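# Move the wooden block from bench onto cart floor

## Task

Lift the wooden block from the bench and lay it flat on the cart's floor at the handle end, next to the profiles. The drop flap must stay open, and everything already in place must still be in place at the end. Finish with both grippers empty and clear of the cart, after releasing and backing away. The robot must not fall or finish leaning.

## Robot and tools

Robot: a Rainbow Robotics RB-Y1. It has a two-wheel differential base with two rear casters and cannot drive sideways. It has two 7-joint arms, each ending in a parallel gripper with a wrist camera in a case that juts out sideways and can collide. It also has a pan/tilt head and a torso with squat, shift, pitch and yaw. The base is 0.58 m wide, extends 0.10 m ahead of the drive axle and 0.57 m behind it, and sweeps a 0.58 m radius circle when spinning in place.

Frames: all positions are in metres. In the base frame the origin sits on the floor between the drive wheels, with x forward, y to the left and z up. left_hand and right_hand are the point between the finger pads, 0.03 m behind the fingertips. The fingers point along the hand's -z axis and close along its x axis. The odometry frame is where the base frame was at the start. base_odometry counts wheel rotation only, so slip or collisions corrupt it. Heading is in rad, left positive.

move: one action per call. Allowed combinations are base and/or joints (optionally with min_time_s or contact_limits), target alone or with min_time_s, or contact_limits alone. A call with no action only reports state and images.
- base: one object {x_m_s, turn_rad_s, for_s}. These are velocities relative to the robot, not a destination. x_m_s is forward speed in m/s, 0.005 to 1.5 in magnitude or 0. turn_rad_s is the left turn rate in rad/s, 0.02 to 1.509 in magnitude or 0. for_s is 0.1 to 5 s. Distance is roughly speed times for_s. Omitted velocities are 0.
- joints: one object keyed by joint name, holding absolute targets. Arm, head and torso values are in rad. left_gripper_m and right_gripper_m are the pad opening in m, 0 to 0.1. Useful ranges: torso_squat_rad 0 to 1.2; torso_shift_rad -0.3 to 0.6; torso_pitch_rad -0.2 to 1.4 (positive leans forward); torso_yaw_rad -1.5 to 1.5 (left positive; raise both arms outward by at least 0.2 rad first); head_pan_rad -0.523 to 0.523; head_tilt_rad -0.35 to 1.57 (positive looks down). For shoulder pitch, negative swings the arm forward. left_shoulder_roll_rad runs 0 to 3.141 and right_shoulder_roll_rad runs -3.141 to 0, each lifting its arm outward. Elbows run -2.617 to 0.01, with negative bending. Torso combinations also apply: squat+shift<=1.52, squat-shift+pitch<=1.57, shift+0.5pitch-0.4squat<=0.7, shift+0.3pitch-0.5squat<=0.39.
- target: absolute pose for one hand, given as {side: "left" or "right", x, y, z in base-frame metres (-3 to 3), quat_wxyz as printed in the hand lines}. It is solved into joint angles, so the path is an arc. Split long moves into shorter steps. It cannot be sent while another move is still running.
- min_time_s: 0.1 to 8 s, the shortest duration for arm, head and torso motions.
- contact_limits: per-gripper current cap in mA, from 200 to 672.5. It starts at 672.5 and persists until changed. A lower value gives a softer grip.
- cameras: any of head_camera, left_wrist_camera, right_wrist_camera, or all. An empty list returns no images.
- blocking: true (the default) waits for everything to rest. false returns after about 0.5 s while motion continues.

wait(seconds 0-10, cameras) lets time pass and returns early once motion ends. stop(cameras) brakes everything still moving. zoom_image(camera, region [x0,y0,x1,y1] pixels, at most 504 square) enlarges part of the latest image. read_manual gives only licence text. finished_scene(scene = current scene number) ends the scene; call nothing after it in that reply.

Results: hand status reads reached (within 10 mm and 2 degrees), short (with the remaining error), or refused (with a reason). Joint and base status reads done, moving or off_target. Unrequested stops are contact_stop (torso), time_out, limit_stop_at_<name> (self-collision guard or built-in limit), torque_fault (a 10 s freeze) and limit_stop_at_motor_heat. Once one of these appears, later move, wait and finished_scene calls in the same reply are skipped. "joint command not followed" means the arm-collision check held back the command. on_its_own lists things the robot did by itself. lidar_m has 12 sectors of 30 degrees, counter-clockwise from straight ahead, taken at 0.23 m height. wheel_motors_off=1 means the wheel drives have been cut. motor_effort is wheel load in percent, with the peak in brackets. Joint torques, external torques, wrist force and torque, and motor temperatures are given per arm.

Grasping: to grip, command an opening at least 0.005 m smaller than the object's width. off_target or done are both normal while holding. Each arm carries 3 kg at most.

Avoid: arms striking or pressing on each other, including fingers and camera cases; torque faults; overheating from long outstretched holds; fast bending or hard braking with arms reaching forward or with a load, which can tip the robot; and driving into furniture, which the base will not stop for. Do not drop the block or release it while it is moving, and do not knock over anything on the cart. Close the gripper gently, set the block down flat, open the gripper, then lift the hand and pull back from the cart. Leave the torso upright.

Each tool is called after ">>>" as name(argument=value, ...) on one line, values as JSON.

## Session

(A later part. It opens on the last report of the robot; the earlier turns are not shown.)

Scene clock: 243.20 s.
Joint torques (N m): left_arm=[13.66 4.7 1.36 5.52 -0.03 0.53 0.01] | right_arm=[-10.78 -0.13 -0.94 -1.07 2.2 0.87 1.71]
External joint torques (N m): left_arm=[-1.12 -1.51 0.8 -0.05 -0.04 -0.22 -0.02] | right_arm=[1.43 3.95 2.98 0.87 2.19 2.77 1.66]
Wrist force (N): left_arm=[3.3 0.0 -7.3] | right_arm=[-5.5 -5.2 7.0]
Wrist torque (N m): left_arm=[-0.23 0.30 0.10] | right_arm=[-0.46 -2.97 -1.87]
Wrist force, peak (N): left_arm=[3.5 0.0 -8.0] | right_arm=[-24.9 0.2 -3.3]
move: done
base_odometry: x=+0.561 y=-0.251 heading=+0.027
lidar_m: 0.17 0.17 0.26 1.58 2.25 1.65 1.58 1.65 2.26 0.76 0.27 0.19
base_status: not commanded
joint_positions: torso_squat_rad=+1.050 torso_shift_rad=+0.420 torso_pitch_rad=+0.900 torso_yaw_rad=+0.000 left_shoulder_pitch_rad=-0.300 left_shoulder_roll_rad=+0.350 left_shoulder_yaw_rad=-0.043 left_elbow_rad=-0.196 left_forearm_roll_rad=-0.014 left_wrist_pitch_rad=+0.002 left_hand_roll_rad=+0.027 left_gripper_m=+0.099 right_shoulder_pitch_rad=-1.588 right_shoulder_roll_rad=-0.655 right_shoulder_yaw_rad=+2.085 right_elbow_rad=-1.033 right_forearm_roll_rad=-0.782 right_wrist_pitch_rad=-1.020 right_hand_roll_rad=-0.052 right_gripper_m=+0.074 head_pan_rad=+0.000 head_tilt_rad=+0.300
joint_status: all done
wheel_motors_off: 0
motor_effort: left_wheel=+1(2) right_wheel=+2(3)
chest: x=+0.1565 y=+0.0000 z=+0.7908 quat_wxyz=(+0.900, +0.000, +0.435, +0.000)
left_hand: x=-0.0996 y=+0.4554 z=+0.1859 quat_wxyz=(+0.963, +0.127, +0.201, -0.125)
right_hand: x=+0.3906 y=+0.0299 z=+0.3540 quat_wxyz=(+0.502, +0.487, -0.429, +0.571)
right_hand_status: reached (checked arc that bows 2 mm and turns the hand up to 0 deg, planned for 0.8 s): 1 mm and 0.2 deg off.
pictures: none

>>> move(joints={"right_gripper_m":0.088})

>>> move(target={"side":"right","x":0.391,"y":0.03,"z":0.357,"quat_wxyz":[0.4745,0.5221,-0.4583,0.5406]}, min_time_s=1)

>>> move(joints={"right_gripper_m":0.099}, cameras=["head_camera","right_wrist_camera"])

Scene clock: 248.27 s.
Joint torques (N m): left_arm=[13.67 4.88 1.53 5.38 -0.19 0.56 -0.04] | right_arm=[-13.54 -1.52 -3.94 -2.85 0.28 -3.75 0.45]
External joint torques (N m): left_arm=[-1.11 -1.33 0.97 -0.2 -0.2 -0.19 -0.06] | right_arm=[-1.36 2.56 -0.03 -0.91 0.28 -1.85 0.4]
Wrist force (N): left_arm=[3.4 -0.2 -7.6] | right_arm=[-16.3 1.0 -3.6]
Wrist torque (N m): left_arm=[-0.21 0.26 0.07] | right_arm=[-0.12 -0.70 -0.33]
Wrist force, peak (N): left_arm=[4.5 0.3 -7.8] | right_arm=[-17.3 0.7 -5.0]
move: done
base_odometry: x=+0.561 y=-0.251 heading=+0.027
lidar_m: 0.17 0.18 0.25 1.57 2.24 1.65 1.58 1.66 2.28 0.75 0.26 0.19
base_status: not commanded
joint_positions: torso_squat_rad=+1.050 torso_shift_rad=+0.420 torso_pitch_rad=+0.900 torso_yaw_rad=+0.000 left_shoulder_pitch_rad=-0.300 left_shoulder_roll_rad=+0.350 left_shoulder_yaw_rad=-0.043 left_elbow_rad=-0.196 left_forearm_roll_rad=-0.014 left_wrist_pitch_rad=+0.002 left_hand_roll_rad=+0.027 left_gripper_m=+0.099 right_shoulder_pitch_rad=-1.588 right_shoulder_roll_rad=-0.654 right_shoulder_yaw_rad=+2.086 right_elbow_rad=-1.033 right_forearm_roll_rad=-0.782 right_wrist_pitch_rad=-1.019 right_hand_roll_rad=-0.052 right_gripper_m=+0.088 head_pan_rad=+0.000 head_tilt_rad=+0.300
joint_status: all done
wheel_motors_off: 0
motor_effort: left_wheel=+2(3) right_wheel=+1(3)
chest: x=+0.1565 y=+0.0000 z=+0.7908 quat_wxyz=(+0.900, +0.000, +0.435, +0.000)
left_hand: x=-0.0996 y=+0.4554 z=+0.1858 quat_wxyz=(+0.963, +0.127, +0.201, -0.125)
right_hand: x=+0.3900 y=+0.0297 z=+0.3533 quat_wxyz=(+0.503, +0.487, -0.428, +0.572)
pictures: none

Scene clock: 249.60 s.
Joint torques (N m): left_arm=[13.57 4.94 1.76 5.51 -0.08 0.52 0.09] | right_arm=[-13.88 1.7 -7.47 -3.37 -0.37 -5.41 -0.15]
External joint torques (N m): left_arm=[-1.2 -1.26 1.21 -0.06 -0.09 -0.23 0.06] | right_arm=[-2.16 5.15 -4.24 -2.35 -0.22 -3.51 -0.2]
Wrist force (N): left_arm=[3.5 -0.3 -7.4] | right_arm=[-18.9 1.6 1.1]
Wrist torque (N m): left_arm=[-0.23 0.31 0.07] | right_arm=[-0.23 0.10 -0.11]
Wrist force, peak (N): left_arm=[4.0 -0.2 -7.7] | right_arm=[-20.5 1.9 -4.6]
move: done
base_odometry: x=+0.561 y=-0.251 heading=+0.027
lidar_m: 0.17 0.18 0.27 1.58 2.27 1.65 1.58 1.67 2.26 0.77 0.27 0.19
base_status: not commanded
joint_positions: torso_squat_rad=+1.050 torso_shift_rad=+0.420 torso_pitch_rad=+0.900 torso_yaw_rad=+0.000 left_shoulder_pitch_rad=-0.300 left_shoulder_roll_rad=+0.350 left_shoulder_yaw_rad=-0.043 left_elbow_rad=-0.196 left_forearm_roll_rad=-0.014 left_wrist_pitch_rad=+0.002 left_hand_roll_rad=+0.027 left_gripper_m=+0.099 right_shoulder_pitch_rad=-1.514 right_shoulder_roll_rad=-0.556 right_shoulder_yaw_rad=+2.077 right_elbow_rad=-0.795 right_forearm_roll_rad=-0.755 right_wrist_pitch_rad=-1.230 right_hand_roll_rad=-0.124 right_gripper_m=+0.088 head_pan_rad=+0.000 head_tilt_rad=+0.300
joint_status: all done
wheel_motors_off: 0
motor_effort: left_wheel=+1(3) right_wheel=+1(2)
chest: x=+0.1565 y=+0.0000 z=+0.7908 quat_wxyz=(+0.900, +0.000, +0.435, +0.000)
left_hand: x=-0.0996 y=+0.4554 z=+0.1858 quat_wxyz=(+0.963, +0.127, +0.201, -0.125)
right_hand: x=+0.3906 y=+0.0291 z=+0.3568 quat_wxyz=(+0.477, +0.519, -0.457, +0.543)
right_hand_status: reached (checked arc that bows 8 mm and turns the hand up to 7 deg, planned for 1.0 s): 1 mm and 0.6 deg off.
pictures: none

Scene clock: 250.17 s.
Joint torques (N m): left_arm=[13.31 4.66 1.47 5.38 -0.05 0.46 -0.1] | right_arm=[-13.89 1.44 -7.41 -3.71 -0.41 -5.45 -0.09]
External joint torques (N m): left_arm=[-1.47 -1.55 0.92 -0.2 -0.06 -0.29 -0.12] | right_arm=[-2.16 4.89 -4.18 -2.68 -0.25 -3.54 -0.14]
Wrist force (N): left_arm=[3.3 -0.3 -7.1] | right_arm=[-19.6 1.2 3.3]
Wrist torque (N m): left_arm=[-0.18 0.29 0.07] | right_arm=[-0.27 0.15 -0.15]
Wrist force, peak (N): left_arm=[3.1 0.1 -8.3] | right_arm=[-20.7 1.3 3.2]
move: done
base_odometry: x=+0.561 y=-0.251 heading=+0.027
lidar_m: 0.17 0.18 0.25 1.57 2.25 1.64 1.58 1.66 2.28 0.78 0.26 0.18
base_status: not commanded
joint_positions: torso_squat_rad=+1.050 torso_shift_rad=+0.420 torso_pitch_rad=+0.900 torso_yaw_rad=+0.000 left_shoulder_pitch_rad=-0.300 left_shoulder_roll_rad=+0.350 left_shoulder_yaw_rad=-0.043 left_elbow_rad=-0.196 left_forearm_roll_rad=-0.014 left_wrist_pitch_rad=+0.002 left_hand_roll_rad=+0.027 left_gripper_m=+0.099 right_shoulder_pitch_rad=-1.514 right_shoulder_roll_rad=-0.556 right_shoulder_yaw_rad=+2.077 right_elbow_rad=-0.795 right_forearm_roll_rad=-0.755 right_wrist_pitch_rad=-1.230 right_hand_roll_rad=-0.124 right_gripper_m=+0.099 head_pan_rad=+0.000 head_tilt_rad=+0.300
joint_status: all done
wheel_motors_off: 0
motor_effort: left_wheel=+1(3) right_wheel=+1(2)
chest: x=+0.1565 y=+0.0000 z=+0.7908 quat_wxyz=(+0.900, +0.000, +0.435, +0.000)
left_hand: x=-0.0996 y=+0.4554 z=+0.1858 quat_wxyz=(+0.963, +0.127, +0.201, -0.125)
right_hand: x=+0.3906 y=+0.0290 z=+0.3568 quat_wxyz=(+0.477, +0.519, -0.457, +0.543)
head_camera: T_world_to_cam=[[-0.01633, -0.9995, -0.02702, 0.02871], [-0.90979, 0.02606, -0.41424, 0.72098], [0.41474, 0.01782, -0.90976, 0.62633]] pos_world=[0.39664, -0.00125, 0.86925]
right_wrist_camera: T_world_to_cam=[[0.03177, -0.01453, -0.99939, 0.3434], [-0.78954, -0.61348, -0.01618, 0.35901], [-0.61287, 0.78957, -0.03096, 0.29967]] pos_world=[0.45621, -0.01138, 0.35827]

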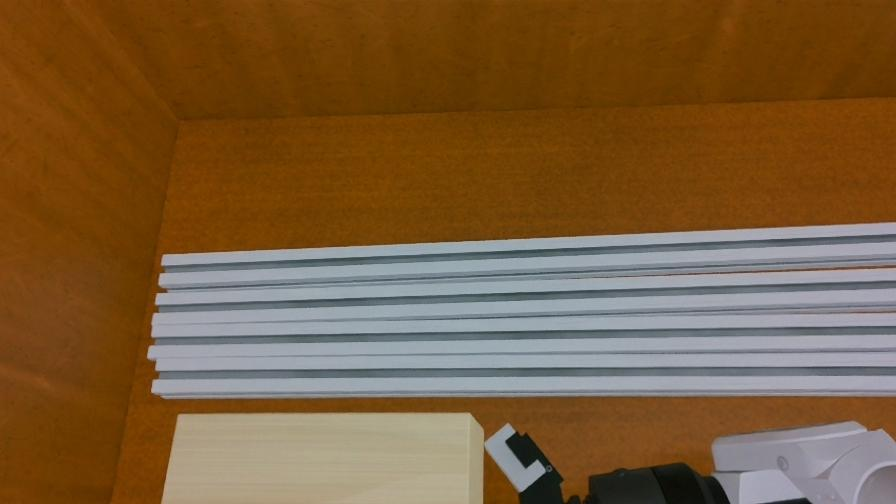

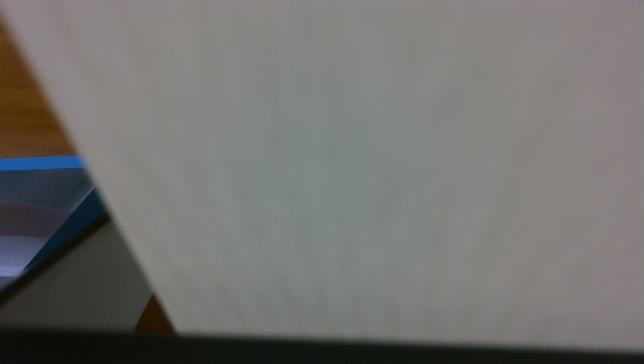

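>>> move(target={"side":"right","x":0.391,"y":0.027,"z":0.352,"quat_wxyz":[0.4745,0.5221,-0.4583,0.5406]}, min_time_s=0.8)

>>> move(target={"side":"right","x":0.397,"y":-0.02,"z":0.352,"quat_wxyz":[0.4745,0.5221,-0.4583,0.5406]}, min_time_s=1.2)

>>> move(target={"side":"right","x":0.406,"y":-0.09,"z":0.356,"quat_wxyz":[0.4745,0.5221,-0.4583,0.5406]}, min_time_s=1.2, cameras=["head_camera","right_wrist_camera"])

Scene clock: 253.60 s.
Joint torques (N m): left_arm=[13.3 4.85 1.38 5.45 -0.04 0.5 0.1] | right_arm=[-13.82 2.09 -4.19 -2.79 -0.52 -5.67 -0.21]
External joint torques (N m): left_arm=[-1.48 -1.36 0.83 -0.13 -0.05 -0.25 0.07] | right_arm=[-2.26 5.39 -1.2 -2.1 -0.31 -3.77 -0.26]
Wrist force (N): left_arm=[3.6 0.5 -7.2] | right_arm=[-19.6 1.7 1.9]
Wrist torque (N m): left_arm=[-0.26 0.34 0.06] | right_arm=[-0.29 0.12 -0.13]
Wrist force, peak (N): left_arm=[4.0 -0.2 -8.2] | right_arm=[-20.6 1.8 -4.0]
move: done
base_odometry: x=+0.561 y=-0.251 heading=+0.027
lidar_m: 0.18 0.18 0.26 1.58 2.26 1.65 1.58 1.65 2.27 0.77 0.26 0.18
base_status: not commanded
joint_positions: torso_squat_rad=+1.050 torso_shift_rad=+0.420 torso_pitch_rad=+0.900 torso_yaw_rad=+0.000 left_shoulder_pitch_rad=-0.300 left_shoulder_roll_rad=+0.350 left_shoulder_yaw_rad=-0.043 left_elbow_rad=-0.196 left_forearm_roll_rad=-0.014 left_wrist_pitch_rad=+0.002 left_hand_roll_rad=+0.027 left_gripper_m=+0.099 right_shoulder_pitch_rad=-1.493 right_shoulder_roll_rad=-0.528 right_shoulder_yaw_rad=+2.080 right_elbow_rad=-0.720 right_forearm_roll_rad=-0.751 right_wrist_pitch_rad=-1.268 right_hand_roll_rad=-0.146 right_gripper_m=+0.099 head_pan_rad=+0.000 head_tilt_rad=+0.300
joint_status: all done
wheel_motors_off: 0
motor_effort: left_wheel=+2(2) right_wheel=+2(3)
chest: x=+0.1565 y=+0.0000 z=+0.7908 quat_wxyz=(+0.900, +0.000, +0.435, +0.000)
left_hand: x=-0.0996 y=+0.4554 z=+0.1858 quat_wxyz=(+0.963, +0.127, +0.201, -0.125)
right_hand: x=+0.3910 y=+0.0262 z=+0.3519 quat_wxyz=(+0.477, +0.520, -0.457, +0.542)
right_hand_status: reached (checked arc that bows 2 mm and turns the hand up to 0 deg, planned for 0.8 s): 1 mm and 0.4 deg off.
pictures: none

Scene clock: 255.13 s.
Joint torques (N m): left_arm=[13.29 4.67 1.25 5.46 -0.02 0.52 -0.07] | right_arm=[-12.79 -5.87 -3.24 -0.72 -0.79 -5.61 -0.26]
External joint torques (N m): left_arm=[-1.48 -1.53 0.69 -0.12 -0.03 -0.23 -0.09] | right_arm=[-1.76 -0.92 -0.73 -0.78 -0.5 -3.72 -0.31]
Wrist force (N): left_arm=[3.7 -0.2 -7.1] | right_arm=[-19.8 1.9 -1.6]
Wrist torque (N m): left_arm=[-0.21 0.37 0.07] | right_arm=[-0.28 -0.07 -0.11]
Wrist force, peak (N): left_arm=[4.1 -0.6 -7.8] | right_arm=[-20.4 1.3 -4.3]
move: done
base_odometry: x=+0.561 y=-0.251 heading=+0.027
lidar_m: 0.17 0.19 0.24 1.58 2.24 1.63 1.58 1.66 2.27 0.79 0.25 0.18
base_status: not commanded
joint_positions: torso_squat_rad=+1.050 torso_shift_rad=+0.420 torso_pitch_rad=+0.900 torso_yaw_rad=+0.000 left_shoulder_pitch_rad=-0.300 left_shoulder_roll_rad=+0.350 left_shoulder_yaw_rad=-0.043 left_elbow_rad=-0.196 left_forearm_roll_rad=-0.014 left_wrist_pitch_rad=+0.002 left_hand_roll_rad=+0.027 left_gripper_m=+0.099 right_shoulder_pitch_rad=-1.459 right_shoulder_roll_rad=-0.584 right_shoulder_yaw_rad=+2.093 right_elbow_rad=-0.649 right_forearm_roll_rad=-0.722 right_wrist_pitch_rad=-1.388 right_hand_roll_rad=-0.176 right_gripper_m=+0.099 head_pan_rad=+0.000 head_tilt_rad=+0.300
joint_status: all done
wheel_motors_off: 0
motor_effort: left_wheel=+2(3) right_wheel=+2(3)
chest: x=+0.1565 y=+0.0000 z=+0.7908 quat_wxyz=(+0.900, +0.000, +0.435, +0.000)
left_hand: x=-0.0996 y=+0.4554 z=+0.1858 quat_wxyz=(+0.963, +0.127, +0.201, -0.125)
right_hand: x=+0.3967 y=-0.0200 z=+0.3517 quat_wxyz=(+0.475, +0.522, -0.458, +0.541)
right_hand_status: reached (checked arc that bows 2 mm and turns the hand up to 1 deg, planned for 1.2 s): 0 mm and 0.1 deg off.
pictures: none

Scene clock: 256.67 s.
Joint torques (N m): left_arm=[13.71 4.64 1.28 5.45 -0.04 0.52 0] | right_arm=[-11.75 -9.15 -5.46 1.17 -1.06 -5.42 -0.14]
External joint torques (N m): left_arm=[-1.07 -1.57 0.72 -0.12 -0.05 -0.23 -0.03] | right_arm=[-1.65 -1.68 -3.61 -0.2 -0.61 -3.55 -0.19]
Wrist force (N): left_arm=[3.3 -0.1 -7.0] | right_arm=[-19.4 1.3 -1.8]
Wrist torque (N m): left_arm=[-0.23 0.31 0.09] | right_arm=[-0.23 -0.02 -0.13]
Wrist force, peak (N): left_arm=[3.5 -0.1 -8.0] | right_arm=[-20.9 1.3 -4.1]
move: done
base_odometry: x=+0.561 y=-0.251 heading=+0.027
lidar_m: 0.17 0.19 0.25 1.58 2.25 1.65 1.58 1.66 2.28 0.76 0.26 0.17
base_status: not commanded
joint_positions: torso_squat_rad=+1.050 torso_shift_rad=+0.420 torso_pitch_rad=+0.900 torso_yaw_rad=+0.000 left_shoulder_pitch_rad=-0.300 left_shoulder_roll_rad=+0.350 left_shoulder_yaw_rad=-0.043 left_elbow_rad=-0.196 left_forearm_roll_rad=-0.014 left_wrist_pitch_rad=+0.002 left_hand_roll_rad=+0.027 left_gripper_m=+0.099 right_shoulder_pitch_rad=-1.398 right_shoulder_roll_rad=-0.654 right_shoulder_yaw_rad=+2.089 right_elbow_rad=-0.502 right_forearm_roll_rad=-0.680 right_wrist_pitch_rad=-1.569 right_hand_roll_rad=-0.231 right_gripper_m=+0.099 head_pan_rad=+0.000 head_tilt_rad=+0.300
joint_status: all done
wheel_motors_off: 0
motor_effort: left_wheel=+2(2) right_wheel=+1(2)
chest: x=+0.1565 y=+0.0001 z=+0.7908 quat_wxyz=(+0.900, +0.000, +0.435, +0.000)
left_hand: x=-0.0996 y=+0.4554 z=+0.1858 quat_wxyz=(+0.963, +0.127, +0.201, -0.125)
right_hand: x=+0.4052 y=-0.0899 z=+0.3560 quat_wxyz=(+0.477, +0.520, -0.457, +0.542)
right_hand_status: reached (checked arc that bows 4 mm and turns the hand up to 1 deg, planned for 1.2 s): 1 mm and 0.4 deg off.
head_camera: T_world_to_cam=[[-0.01633, -0.9995, -0.02702, 0.02871], [-0.90979, 0.02606, -0.41424, 0.72098], [0.41474, 0.01782, -0.90976, 0.62633]] pos_world=[0.39664, -0.00125, 0.86925]
right_wrist_camera: T_world_to_cam=[[0.03042, -0.01189, -0.99947, 0.34112], [-0.78889, -0.6143, -0.0167, 0.29743], [-0.61378, 0.78898, -0.02807, 0.40183]] pos_world=[0.4709, -0.13027, 0.35718]

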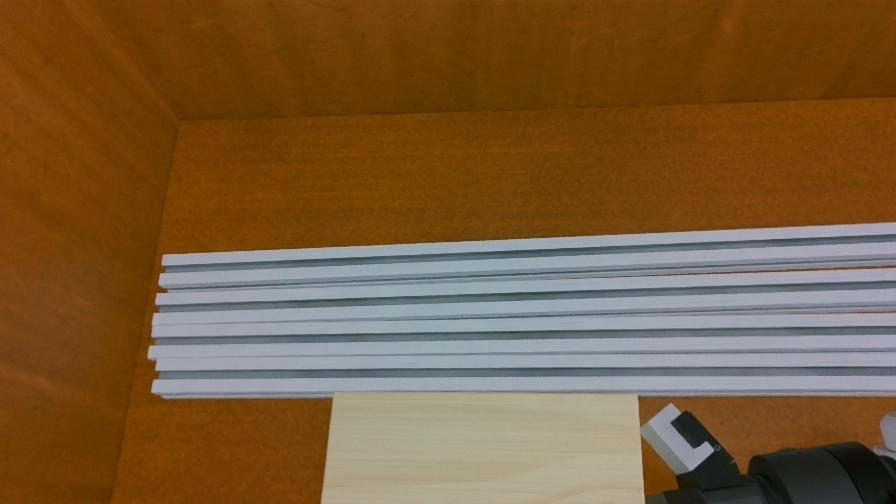

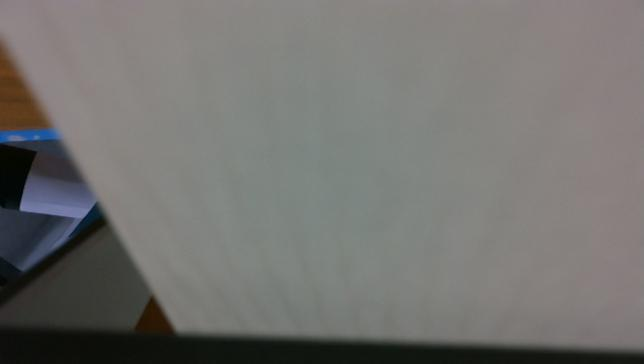

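>>> move(target={"side":"right","x":0.385,"y":0.045,"z":0.354,"quat_wxyz":[0.4745,0.5221,-0.4583,0.5406]}, min_time_s=2)

>>> move(target={"side":"right","x":0.355,"y":0.045,"z":0.353,"quat_wxyz":[0.4745,0.5221,-0.4583,0.5406]}, min_time_s=1)

>>> move(target={"side":"right","x":0.31,"y":0.0,"z":0.353,"quat_wxyz":[0.4745,0.5221,-0.4583,0.5406]}, min_time_s=1.5, cameras=["head_camera","right_wrist_camera"])

Scene clock: 273.73 s.
Joint torques (N m): left_arm=[13.38 5.22 1.16 5.47 -0.04 0.46 0.02] | right_arm=[-16.51 2.81 -7.95 -4.97 -1.01 -5.38 0.39]
External joint torques (N m): left_arm=[-1.39 -0.99 0.6 -0.11 -0.05 -0.29 -0.01] | right_arm=[-4.96 5.47 -4.77 -3.83 -0.84 -3.48 0.34]
Wrist force (N): left_arm=[3.8 -0.6 -6.9] | right_arm=[-19.5 1.0 1.6]
Wrist torque (N m): left_arm=[-0.14 0.32 0.04] | right_arm=[-0.22 0.12 -0.31]
Wrist force, peak (N): left_arm=[4.0 -0.3 -8.0] | right_arm=[-20.7 1.2 3.2]
move: done
base_odometry: x=+0.561 y=-0.251 heading=+0.027
lidar_m: 0.16 0.18 0.26 1.56 2.27 1.65 1.57 1.66 2.28 0.77 0.26 0.19
base_status: not commanded
joint_positions: torso_squat_rad=+1.050 torso_shift_rad=+0.420 torso_pitch_rad=+0.900 torso_yaw_rad=+0.000 left_shoulder_pitch_rad=-0.300 left_shoulder_roll_rad=+0.350 left_shoulder_yaw_rad=-0.043 left_elbow_rad=-0.196 left_forearm_roll_rad=-0.014 left_wrist_pitch_rad=+0.002 left_hand_roll_rad=+0.027 left_gripper_m=+0.099 right_shoulder_pitch_rad=-1.491 right_shoulder_roll_rad=-0.510 right_shoulder_yaw_rad=+2.048 right_elbow_rad=-0.748 right_forearm_roll_rad=-0.733 right_wrist_pitch_rad=-1.221 right_hand_roll_rad=-0.138 right_gripper_m=+0.099 head_pan_rad=+0.000 head_tilt_rad=+0.300
joint_status: all done
wheel_motors_off: 0
motor_effort: left_wheel=+1(3) right_wheel=+2(3)
chest: x=+0.1565 y=+0.0000 z=+0.7908 quat_wxyz=(+0.900, +0.000, +0.435, +0.000)
left_hand: x=-0.0996 y=+0.4554 z=+0.1858 quat_wxyz=(+0.963, +0.127, +0.201, -0.125)
right_hand: x=+0.3847 y=+0.0433 z=+0.3534 quat_wxyz=(+0.476, +0.522, -0.457, +0.541)
right_hand_status: reached (checked arc that bows 9 mm and turns the hand up to 1 deg, planned for 2.0 s): 2 mm and 0.2 deg off.
pictures: none

Scene clock: 275.07 s.
Joint torques (N m): left_arm=[13.3 4.72 1.41 5.48 -0.16 0.59 0] | right_arm=[-8.51 -0.52 -4.77 -7.01 1.33 -5.07 -0.04]
External joint torques (N m): left_arm=[-1.48 -1.48 0.86 -0.09 -0.17 -0.16 -0.03] | right_arm=[1.94 1.98 -1.59 -4.96 1.31 -3.15 -0.09]
Wrist force (N): left_arm=[3.1 0.4 -6.9] | right_arm=[-18.3 -4.7 -2.0]
Wrist torque (N m): left_arm=[-0.28 0.22 0.08] | right_arm=[-0.38 -0.11 -0.02]
Wrist force, peak (N): left_arm=[3.9 -0.5 -8.0] | right_arm=[-27.8 -14.0 1.0]
move: done
base_odometry: x=+0.561 y=-0.251 heading=+0.027
lidar_m: 0.17 0.19 0.26 1.58 2.25 1.65 1.58 1.66 2.26 0.78 0.27 0.18
base_status: not commanded
joint_positions: torso_squat_rad=+1.050 torso_shift_rad=+0.420 torso_pitch_rad=+0.900 torso_yaw_rad=+0.000 left_shoulder_pitch_rad=-0.300 left_shoulder_roll_rad=+0.350 left_shoulder_yaw_rad=-0.043 left_elbow_rad=-0.196 left_forearm_roll_rad=-0.014 left_wrist_pitch_rad=+0.002 left_hand_roll_rad=+0.027 left_gripper_m=+0.099 right_shoulder_pitch_rad=-1.464 right_shoulder_roll_rad=-0.541 right_shoulder_yaw_rad=+2.043 right_elbow_rad=-0.866 right_forearm_roll_rad=-0.741 right_wrist_pitch_rad=-1.164 right_hand_roll_rad=-0.041 right_gripper_m=+0.099 head_pan_rad=+0.000 head_tilt_rad=+0.300
joint_status: all done
wheel_motors_off: 0
motor_effort: left_wheel=+2(3) right_wheel=+1(3)
chest: x=+0.1565 y=+0.0001 z=+0.7908 quat_wxyz=(+0.900, +0.000, +0.435, +0.000)
left_hand: x=-0.0996 y=+0.4554 z=+0.1858 quat_wxyz=(+0.963, +0.127, +0.201, -0.125)
right_hand: x=+0.3556 y=+0.0446 z=+0.3526 quat_wxyz=(+0.474, +0.522, -0.458, +0.541)
right_hand_status: reached (checked arc that bows 3 mm and turns the hand up to 1 deg, planned for 1.0 s): 1 mm and 0.1 deg off.
pictures: none

Scene clock: 276.90 s.
Joint torques (N m): left_arm=[13.37 4.47 1.6 5.42 0.04 0.58 0.06] | right_arm=[-5.6 -3.77 -0.28 -6.79 1.75 -4.37 0.09]
External joint torques (N m): left_arm=[-1.4 -1.73 1.04 -0.16 0.03 -0.17 0.03] | right_arm=[2.42 0.25 2.16 -3.93 1.49 -2.46 0.04]
Wrist force (N): left_arm=[4.4 0.9 -6.7] | right_arm=[-15.4 -2.8 -2.2]
Wrist torque (N m): left_arm=[-0.32 0.38 0.05] | right_arm=[-0.45 -0.17 -0.07]
Wrist force, peak (N): left_arm=[4.1 0.7 -8.3] | right_arm=[-21.8 -7.5 -3.5]
move: done
base_odometry: x=+0.561 y=-0.251 heading=+0.027
lidar_m: 0.18 0.18 0.25 1.56 2.26 1.64 1.57 1.66 2.26 0.76 0.27 0.18
base_status: not commanded
joint_positions: torso_squat_rad=+1.050 torso_shift_rad=+0.420 torso_pitch_rad=+0.900 torso_yaw_rad=+0.000 left_shoulder_pitch_rad=-0.300 left_shoulder_roll_rad=+0.350 left_shoulder_yaw_rad=-0.043 left_elbow_rad=-0.196 left_forearm_roll_rad=-0.014 left_wrist_pitch_rad=+0.002 left_hand_roll_rad=+0.027 left_gripper_m=+0.099 right_shoulder_pitch_rad=-1.393 right_shoulder_roll_rad=-0.658 right_shoulder_yaw_rad=+2.069 right_elbow_rad=-1.016 right_forearm_roll_rad=-0.728 right_wrist_pitch_rad=-1.178 right_hand_roll_rad=+0.099 right_gripper_m=+0.099 head_pan_rad=+0.000 head_tilt_rad=+0.300
joint_status: all done
wheel_motors_off: 0
motor_effort: left_wheel=+2(3) right_wheel=-2(3)
chest: x=+0.1565 y=+0.0001 z=+0.7908 quat_wxyz=(+0.900, +0.000, +0.435, +0.000)
left_hand: x=-0.0996 y=+0.4554 z=+0.1858 quat_wxyz=(+0.963, +0.127, +0.201, -0.125)
right_hand: x=+0.3107 y=+0.0002 z=+0.3529 quat_wxyz=(+0.474, +0.522, -0.459, +0.541)
right_hand_status: reached (checked arc that bows 4 mm and turns the hand up to 1 deg, planned for 1.5 s): 1 mm and 0.1 deg off.
head_camera: T_world_to_cam=[[-0.01633, -0.9995, -0.02702, 0.02871], [-0.90979, 0.02606, -0.41424, 0.72098], [0.41474, 0.01782, -0.90976, 0.62633]] pos_world=[0.39664, -0.00125, 0.86925]
right_wrist_camera: T_world_to_cam=[[0.03065, -0.00325, -0.99952, 0.34198], [-0.78812, -0.61513, -0.02217, 0.2798], [-0.61476, 0.78842, -0.02142, 0.27062]] pos_world=[0.37639, -0.04014, 0.35382]

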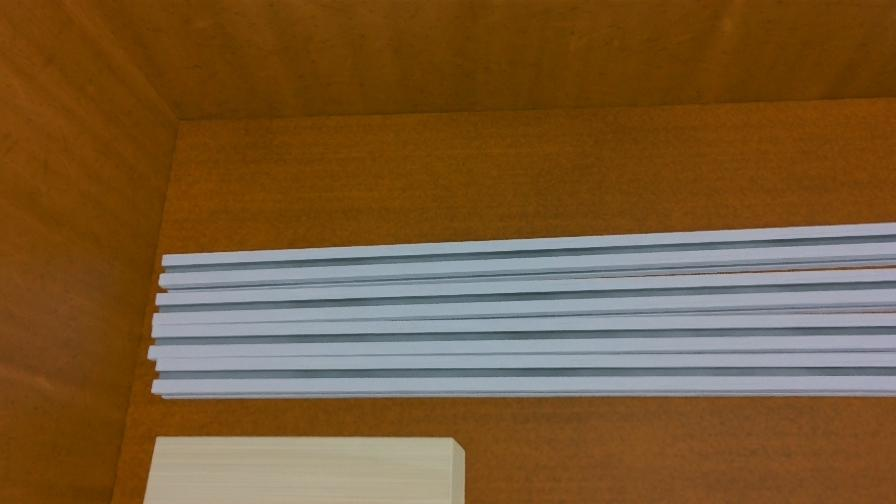

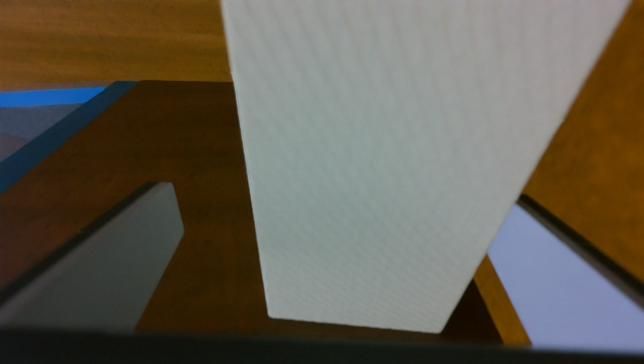

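>>> move(target={"side":"right","x":0.297,"y":-0.02,"z":0.353,"quat_wxyz":[0.4745,0.5221,-0.4583,0.5406]}, min_time_s=0.6)

>>> move(target={"side":"right","x":0.32,"y":-0.08,"z":0.354,"quat_wxyz":[0.4745,0.5221,-0.4583,0.5406]}, cameras=["head_camera","right_wrist_camera"])

Scene clock: 281.80 s.
Joint torques (N m): left_arm=[13.47 4.5 1.61 5.41 -0.04 0.59 -0.04] | right_arm=[-6.34 -5.79 -1.58 -3.7 0.5 -2.1 0.16]
External joint torques (N m): left_arm=[-1.31 -1.71 1.05 -0.16 -0.05 -0.16 -0.07] | right_arm=[0.83 -1.1 0.49 -0.77 0.18 -0.2 0.11]
Wrist force (N): left_arm=[3.8 -0.3 -7.4] | right_arm=[-6.7 1.8 0.7]
Wrist torque (N m): left_arm=[-0.15 0.37 0.08] | right_arm=[-0.30 -0.32 -0.24]
Wrist force, peak (N): left_arm=[3.8 -1.1 -8.1] | right_arm=[-19.5 -5.0 -4.3]
move: done
base_odometry: x=+0.561 y=-0.251 heading=+0.027
lidar_m: 0.17 0.19 0.26 1.58 2.26 1.65 1.57 1.67 2.28 0.78 0.26 0.19
base_status: not commanded
joint_positions: torso_squat_rad=+1.050 torso_shift_rad=+0.420 torso_pitch_rad=+0.900 torso_yaw_rad=+0.000 left_shoulder_pitch_rad=-0.300 left_shoulder_roll_rad=+0.350 left_shoulder_yaw_rad=-0.043 left_elbow_rad=-0.196 left_forearm_roll_rad=-0.014 left_wrist_pitch_rad=+0.002 left_hand_roll_rad=+0.027 left_gripper_m=+0.099 right_shoulder_pitch_rad=-1.366 right_shoulder_roll_rad=-0.695 right_shoulder_yaw_rad=+2.082 right_elbow_rad=-1.040 right_forearm_roll_rad=-0.717 right_wrist_pitch_rad=-1.200 right_hand_roll_rad=+0.133 right_gripper_m=+0.099 head_pan_rad=+0.000 head_tilt_rad=+0.300
joint_status: all done
wheel_motors_off: 0
motor_effort: left_wheel=+2(3) right_wheel=+0(3)
chest: x=+0.1565 y=+0.0001 z=+0.7908 quat_wxyz=(+0.900, +0.000, +0.435, +0.000)
left_hand: x=-0.0996 y=+0.4554 z=+0.1858 quat_wxyz=(+0.963, +0.127, +0.201, -0.125)
right_hand: x=+0.2973 y=-0.0189 z=+0.3531 quat_wxyz=(+0.474, +0.523, -0.458, +0.540)
right_hand_status: reached (checked arc that bows 1 mm and turns the hand up to 0 deg, planned for 0.6 s): 1 mm and 0.1 deg off.
pictures: none

Scene clock: 282.60 s.
Joint torques (N m): left_arm=[13.41 4.59 1.47 5.35 0.04 0.52 0.02] | right_arm=[-6.37 -5.74 -1.14 -1.93 0.07 -1.82 0.07]
External joint torques (N m): left_arm=[-1.36 -1.61 0.91 -0.22 0.03 -0.23 0] | right_arm=[0.73 1.51 0.48 -0.39 -0.07 0.1 0.02]
Wrist force (N): left_arm=[3.7 -0.3 -7.6] | right_arm=[-6.0 1.9 0.7]
Wrist torque (N m): left_arm=[-0.18 0.32 0.07] | right_arm=[-0.32 -0.26 -0.06]
Wrist force, peak (N): left_arm=[3.8 -0.1 -8.1] | right_arm=[-6.8 1.7 0.5]
move: done
base_odometry: x=+0.561 y=-0.251 heading=+0.027
lidar_m: 0.17 0.18 0.26 1.58 2.26 1.65 1.58 1.67 2.27 0.77 0.26 0.18
base_status: not commanded
joint_positions: torso_squat_rad=+1.050 torso_shift_rad=+0.420 torso_pitch_rad=+0.900 torso_yaw_rad=+0.000 left_shoulder_pitch_rad=-0.300 left_shoulder_roll_rad=+0.350 left_shoulder_yaw_rad=-0.043 left_elbow_rad=-0.196 left_forearm_roll_rad=-0.014 left_wrist_pitch_rad=+0.002 left_hand_roll_rad=+0.027 left_gripper_m=+0.099 right_shoulder_pitch_rad=-1.350 right_shoulder_roll_rad=-0.777 right_shoulder_yaw_rad=+2.092 right_elbow_rad=-0.929 right_forearm_roll_rad=-0.659 right_wrist_pitch_rad=-1.360 right_hand_roll_rad=+0.053 right_gripper_m=+0.099 head_pan_rad=+0.000 head_tilt_rad=+0.300
joint_status: all done
wheel_motors_off: 0
motor_effort: left_wheel=+2(4) right_wheel=+3(5)
chest: x=+0.1565 y=+0.0000 z=+0.7908 quat_wxyz=(+0.900, +0.000, +0.435, +0.000)
left_hand: x=-0.0996 y=+0.4554 z=+0.1858 quat_wxyz=(+0.963, +0.127, +0.201, -0.125)
right_hand: x=+0.3201 y=-0.0801 z=+0.3542 quat_wxyz=(+0.475, +0.521, -0.458, +0.541)
right_hand_status: reached (checked arc that bows 3 mm and turns the hand up to 1 deg, planned for 0.4 s): 0 mm and 0.1 deg off.
head_camera: T_world_to_cam=[[-0.01632, -0.9995, -0.02702, 0.02871], [-0.90972, 0.02606, -0.41441, 0.72113], [0.41491, 0.01782, -0.90969, 0.62629]] pos_world=[0.39664, -0.00125, 0.86935]
right_wrist_camera: T_world_to_cam=[[0.0306, -0.00632, -0.99951, 0.34247], [-0.78836, -0.61488, -0.02024, 0.23734], [-0.61445, 0.78859, -0.0238, 0.34041]] pos_world=[0.3858, -0.12035, 0.3552]

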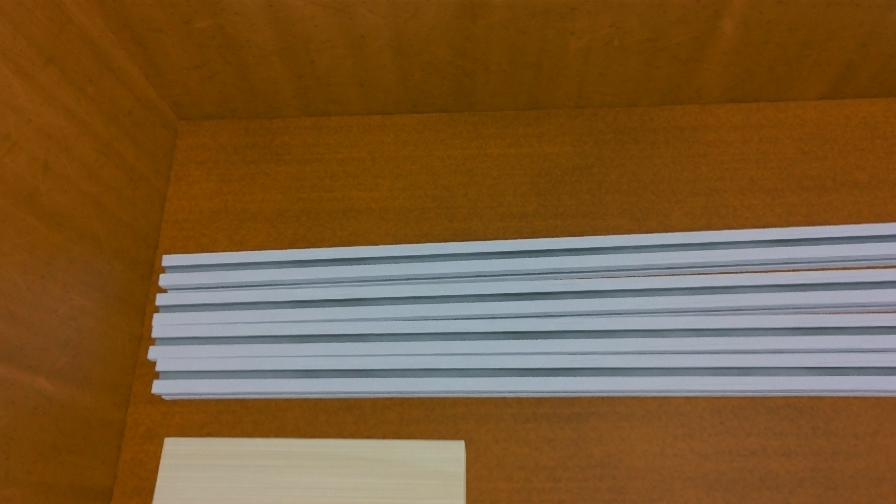

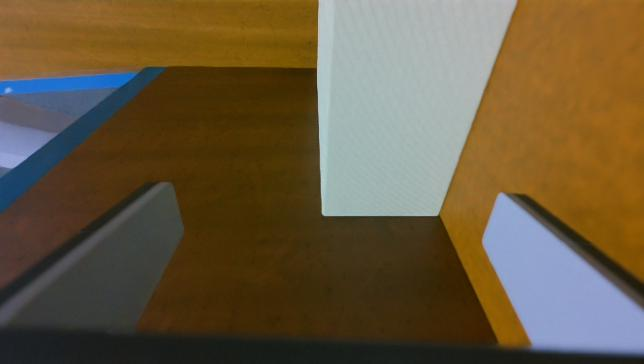

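>>> move(target={"side":"right","x":0.36,"y":-0.1,"z":0.52,"quat_wxyz":[0.5233,0.4575,-0.4015,0.5963]}, min_time_s=1)

>>> move(target={"side":"right","x":0.38,"y":-0.06,"z":0.72,"quat_wxyz":[0.5233,0.4575,-0.4015,0.5963]}, min_time_s=1)

>>> move(joints={"torso_squat_rad":0.7,"torso_shift_rad":0,"torso_pitch_rad":0.5,"head_tilt_rad":0.7}, min_time_s=2, cameras=["head_camera"])

Scene clock: 286.33 s.
Joint torques (N m): left_arm=[13.57 4.79 1.39 5.47 -0.18 0.52 0] | right_arm=[-8.36 -8.65 -3.94 -4.81 -0.05 -2.06 -0.03]
External joint torques (N m): left_arm=[-1.19 -1.42 0.83 -0.11 -0.19 -0.23 -0.02] | right_arm=[-0.64 0.19 0.38 -0.44 -0.08 -0.19 -0.08]
Wrist force (N): left_arm=[3.2 -0.2 -7.1] | right_arm=[-5.9 2.0 -1.1]
Wrist torque (N m): left_arm=[-0.21 0.27 0.04] | right_arm=[-0.30 -0.24 -0.06]
Wrist force, peak (N): left_arm=[4.0 0.3 -8.0] | right_arm=[-7.3 1.1 -0.4]
move: done
base_odometry: x=+0.561 y=-0.251 heading=+0.027
lidar_m: 0.17 0.18 0.26 1.58 2.25 1.64 1.58 1.67 2.28 0.79 0.27 0.18
base_status: not commanded
joint_positions: torso_squat_rad=+1.050 torso_shift_rad=+0.420 torso_pitch_rad=+0.900 torso_yaw_rad=+0.000 left_shoulder_pitch_rad=-0.300 left_shoulder_roll_rad=+0.350 left_shoulder_yaw_rad=-0.043 left_elbow_rad=-0.196 left_forearm_roll_rad=-0.014 left_wrist_pitch_rad=+0.002 left_hand_roll_rad=+0.027 left_gripper_m=+0.099 right_shoulder_pitch_rad=-1.814 right_shoulder_roll_rad=-1.547 right_shoulder_yaw_rad=+2.094 right_elbow_rad=-2.059 right_forearm_roll_rad=-0.468 right_wrist_pitch_rad=-0.709 right_hand_roll_rad=-0.083 right_gripper_m=+0.099 head_pan_rad=+0.000 head_tilt_rad=+0.300
joint_status: all done
wheel_motors_off: 0
motor_effort: left_wheel=+1(3) right_wheel=+2(4)
chest: x=+0.1564 y=+0.0000 z=+0.7909 quat_wxyz=(+0.900, +0.000, +0.435, +0.000)
left_hand: x=-0.0995 y=+0.4554 z=+0.1858 quat_wxyz=(+0.963, +0.127, +0.201, -0.125)
right_hand: x=+0.3602 y=-0.1002 z=+0.5201 quat_wxyz=(+0.523, +0.458, -0.403, +0.595)
right_hand_status: reached (checked arc that bows 49 mm and turns the hand up to 13 deg, planned for 1.2 s): 0 mm and 0.2 deg off.
pictures: none

Scene clock: 287.67 s.
Joint torques (N m): left_arm=[13.51 4.97 1.43 5.59 -0.03 0.59 0.1] | right_arm=[-6.44 -3.98 -6.78 -2.21 -1.08 -0.77 0.31]
External joint torques (N m): left_arm=[-1.26 -1.24 0.88 0.02 -0.04 -0.16 0.07] | right_arm=[-1.01 -0.07 -0.27 -0.13 -0.3 0.01 0.26]
Wrist force (N): left_arm=[3.8 -0.9 -7.7] | right_arm=[-6.3 1.8 -0.4]
Wrist torque (N m): left_arm=[-0.13 0.36 0.06] | right_arm=[-0.27 -0.28 -0.05]
Wrist force, peak (N): left_arm=[3.8 -0.6 -7.9] | right_arm=[-7.0 2.2 -1.1]
move: done
base_odometry: x=+0.561 y=-0.251 heading=+0.027
lidar_m: 0.18 0.19 0.26 1.56 2.26 1.65 1.58 1.66 2.28 0.76 0.27 0.19
base_status: not commanded
joint_positions: torso_squat_rad=+1.050 torso_shift_rad=+0.420 torso_pitch_rad=+0.900 torso_yaw_rad=+0.000 left_shoulder_pitch_rad=-0.300 left_shoulder_roll_rad=+0.350 left_shoulder_yaw_rad=-0.043 left_elbow_rad=-0.196 left_forearm_roll_rad=-0.014 left_wrist_pitch_rad=+0.002 left_hand_roll_rad=+0.027 left_gripper_m=+0.099 right_shoulder_pitch_rad=-2.247 right_shoulder_roll_rad=-2.022 right_shoulder_yaw_rad=+1.778 right_elbow_rad=-2.578 right_forearm_roll_rad=-0.003 right_wrist_pitch_rad=-0.513 right_hand_roll_rad=-1.141 right_gripper_m=+0.099 head_pan_rad=+0.000 head_tilt_rad=+0.300
joint_status: all done
wheel_motors_off: 0
motor_effort: left_wheel=+1(3) right_wheel=+1(3)
chest: x=+0.1564 y=+0.0000 z=+0.7909 quat_wxyz=(+0.900, +0.000, +0.435, +0.000)
left_hand: x=-0.0995 y=+0.4554 z=+0.1858 quat_wxyz=(+0.963, +0.127, +0.201, -0.125)
right_hand: x=+0.3801 y=-0.0601 z=+0.7198 quat_wxyz=(+0.523, +0.458, -0.403, +0.595)
right_hand_status: reached (checked arc that bows 21 mm and turns the hand up to 6 deg, planned for 1.0 s): 0 mm and 0.2 deg off.
pictures: none

Scene clock: 290.00 s.
Joint torques (N m): left_arm=[3.72 7.12 1.22 1.58 -0.06 -0.28 -0.06] | right_arm=[-6.49 -0.2 -7.27 1.43 -1.21 -0.02 0.33]
External joint torques (N m): left_arm=[-0.19 -1.64 0.44 0 -0.09 -0.27 -0.06] | right_arm=[-0.61 0.09 -0.35 0.05 -0.28 0.01 0.29]
Wrist force (N): left_arm=[1.4 -0.2 -7.9] | right_arm=[-5.8 4.4 -1.1]
Wrist torque (N m): left_arm=[-0.24 0.20 0.10] | right_arm=[-0.41 -0.29 -0.10]
Wrist force, peak (N): left_arm=[3.0 -0.4 -8.1] | right_arm=[-6.3 4.2 -1.2]
move: done
base_odometry: x=+0.561 y=-0.251 heading=+0.027
lidar_m: 0.17 0.19 0.26 1.58 2.25 1.64 1.58 1.67 2.27 0.77 0.27 0.19
base_status: not commanded
joint_positions: torso_squat_rad=+0.700 torso_shift_rad=+0.000 torso_pitch_rad=+0.500 torso_yaw_rad=+0.000 left_shoulder_pitch_rad=-0.300 left_shoulder_roll_rad=+0.350 left_shoulder_yaw_rad=-0.043 left_elbow_rad=-0.196 left_forearm_roll_rad=-0.014 left_wrist_pitch_rad=+0.002 left_hand_roll_rad=+0.027 left_gripper_m=+0.099 right_shoulder_pitch_rad=-2.247 right_shoulder_roll_rad=-2.022 right_shoulder_yaw_rad=+1.778 right_elbow_rad=-2.578 right_forearm_roll_rad=-0.003 right_wrist_pitch_rad=-0.513 right_hand_roll_rad=-1.141 right_gripper_m=+0.099 head_pan_rad=+0.000 head_tilt_rad=+0.700
joint_status: all done
wheel_motors_off: 0
motor_effort: left_wheel=+5(7) right_wheel=-1(6)
chest: x=-0.0797 y=+0.0001 z=+1.0874 quat_wxyz=(+0.969, +0.000, +0.247, +0.000)
left_hand: x=-0.0796 y=+0.4554 z=+0.4305 quat_wxyz=(+0.984, +0.149, +0.006, -0.097)
right_hand: x=+0.1540 y=-0.0600 z=+1.1091 quat_wxyz=(+0.432, +0.330, -0.499, +0.674)
head_camera: T_world_to_cam=[[-0.01632, -0.9995, -0.02703, 0.03355], [-0.90957, 0.02606, -0.41474, 0.60337], [0.41523, 0.01782, -0.90954, 1.06956]] pos_world=[0.10524, -0.00125, 1.22395]

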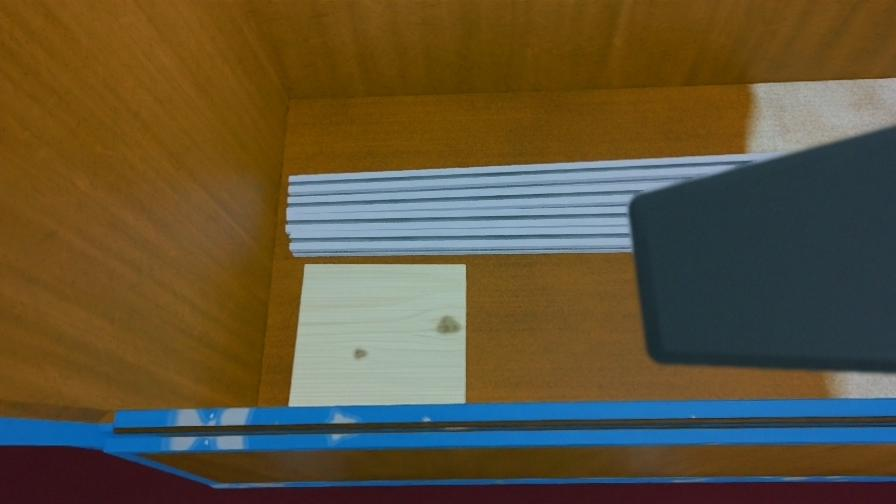

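>>> move(base={"x_m_s":-0.3,"for_s":1.3}, joints={"torso_squat_rad":0.5,"torso_pitch_rad":0.1,"head_tilt_rad":0.7}, min_time_s=1.5, cameras=["head_camera"])

Scene clock: 293.57 s.
Joint torques (N m): left_arm=[-7.66 8.4 1.81 -2.57 -0.06 -1 0.03] | right_arm=[-6.11 3.92 -6.26 5.01 -1.21 0.84 0.32]
External joint torques (N m): left_arm=[-0.11 -1.52 0.94 0.09 -0.11 -0.23 0.04] | right_arm=[-0.73 0.55 -0.03 0.39 -0.26 0.12 0.29]
Wrist force (N): left_arm=[-1.9 -0.4 -6.0] | right_arm=[-4.1 6.1 -0.6]
Wrist torque (N m): left_arm=[-0.22 0.01 0.13] | right_arm=[-0.47 -0.13 -0.07]
Wrist force, peak (N): left_arm=[0.8 -0.5 -8.3] | right_arm=[-5.1 6.6 -0.9]
move: done
base_odometry: x=+0.171 y=-0.261 heading=+0.028
lidar_m: 0.57 0.59 1.11 4.60 1.70 1.23 1.18 1.25 1.74 4.74 0.84 0.59
base_status: done (sent for 1.3 of 1.3 s)
joint_positions: torso_squat_rad=+0.500 torso_shift_rad=+0.000 torso_pitch_rad=+0.100 torso_yaw_rad=+0.000 left_shoulder_pitch_rad=-0.300 left_shoulder_roll_rad=+0.350 left_shoulder_yaw_rad=-0.043 left_elbow_rad=-0.196 left_forearm_roll_rad=-0.014 left_wrist_pitch_rad=+0.002 left_hand_roll_rad=+0.027 left_gripper_m=+0.099 right_shoulder_pitch_rad=-2.247 right_shoulder_roll_rad=-2.022 right_shoulder_yaw_rad=+1.778 right_elbow_rad=-2.578 right_forearm_roll_rad=-0.003 right_wrist_pitch_rad=-0.513 right_hand_roll_rad=-1.141 right_gripper_m=+0.099 head_pan_rad=+0.000 head_tilt_rad=+0.700
joint_status: all done
wheel_motors_off: 0
motor_effort: left_wheel=+21(43) right_wheel=-21(44)
chest: x=-0.1972 y=+0.0001 z=+1.2027 quat_wxyz=(+0.999, +0.000, +0.050, +0.000)
left_hand: x=+0.0588 y=+0.4555 z=+0.5976 quat_wxyz=(+0.966, +0.165, -0.190, -0.066)
right_hand: x=+0.0096 y=-0.0600 z=+1.3137 quat_wxyz=(+0.325, +0.190, -0.575, +0.727)
head_camera: T_world_to_cam=[[-0.00443, -0.9995, -0.03118, 0.04206], [-0.67624, 0.02596, -0.73623, 0.97696], [0.73667, 0.01782, -0.67602, 1.00563]] pos_world=[-0.07997, -0.00125, 1.4004]

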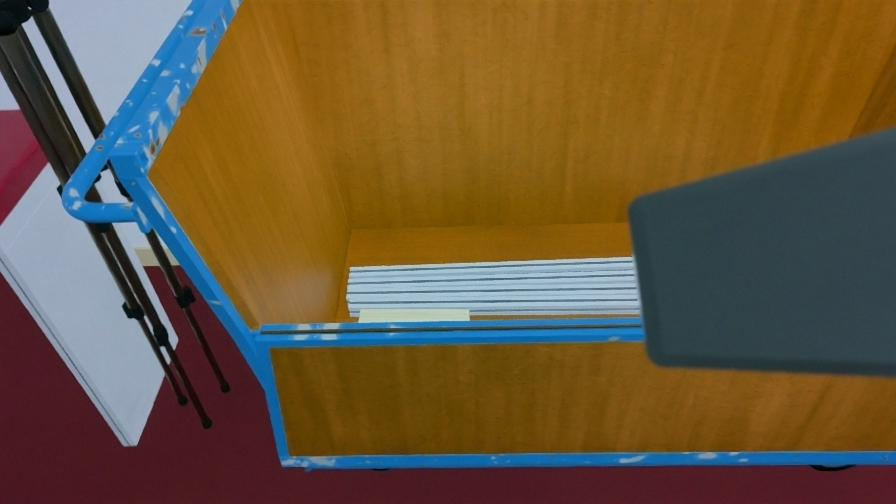

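>>> finished_scene(scene=2)

The scene is finished: the task was done.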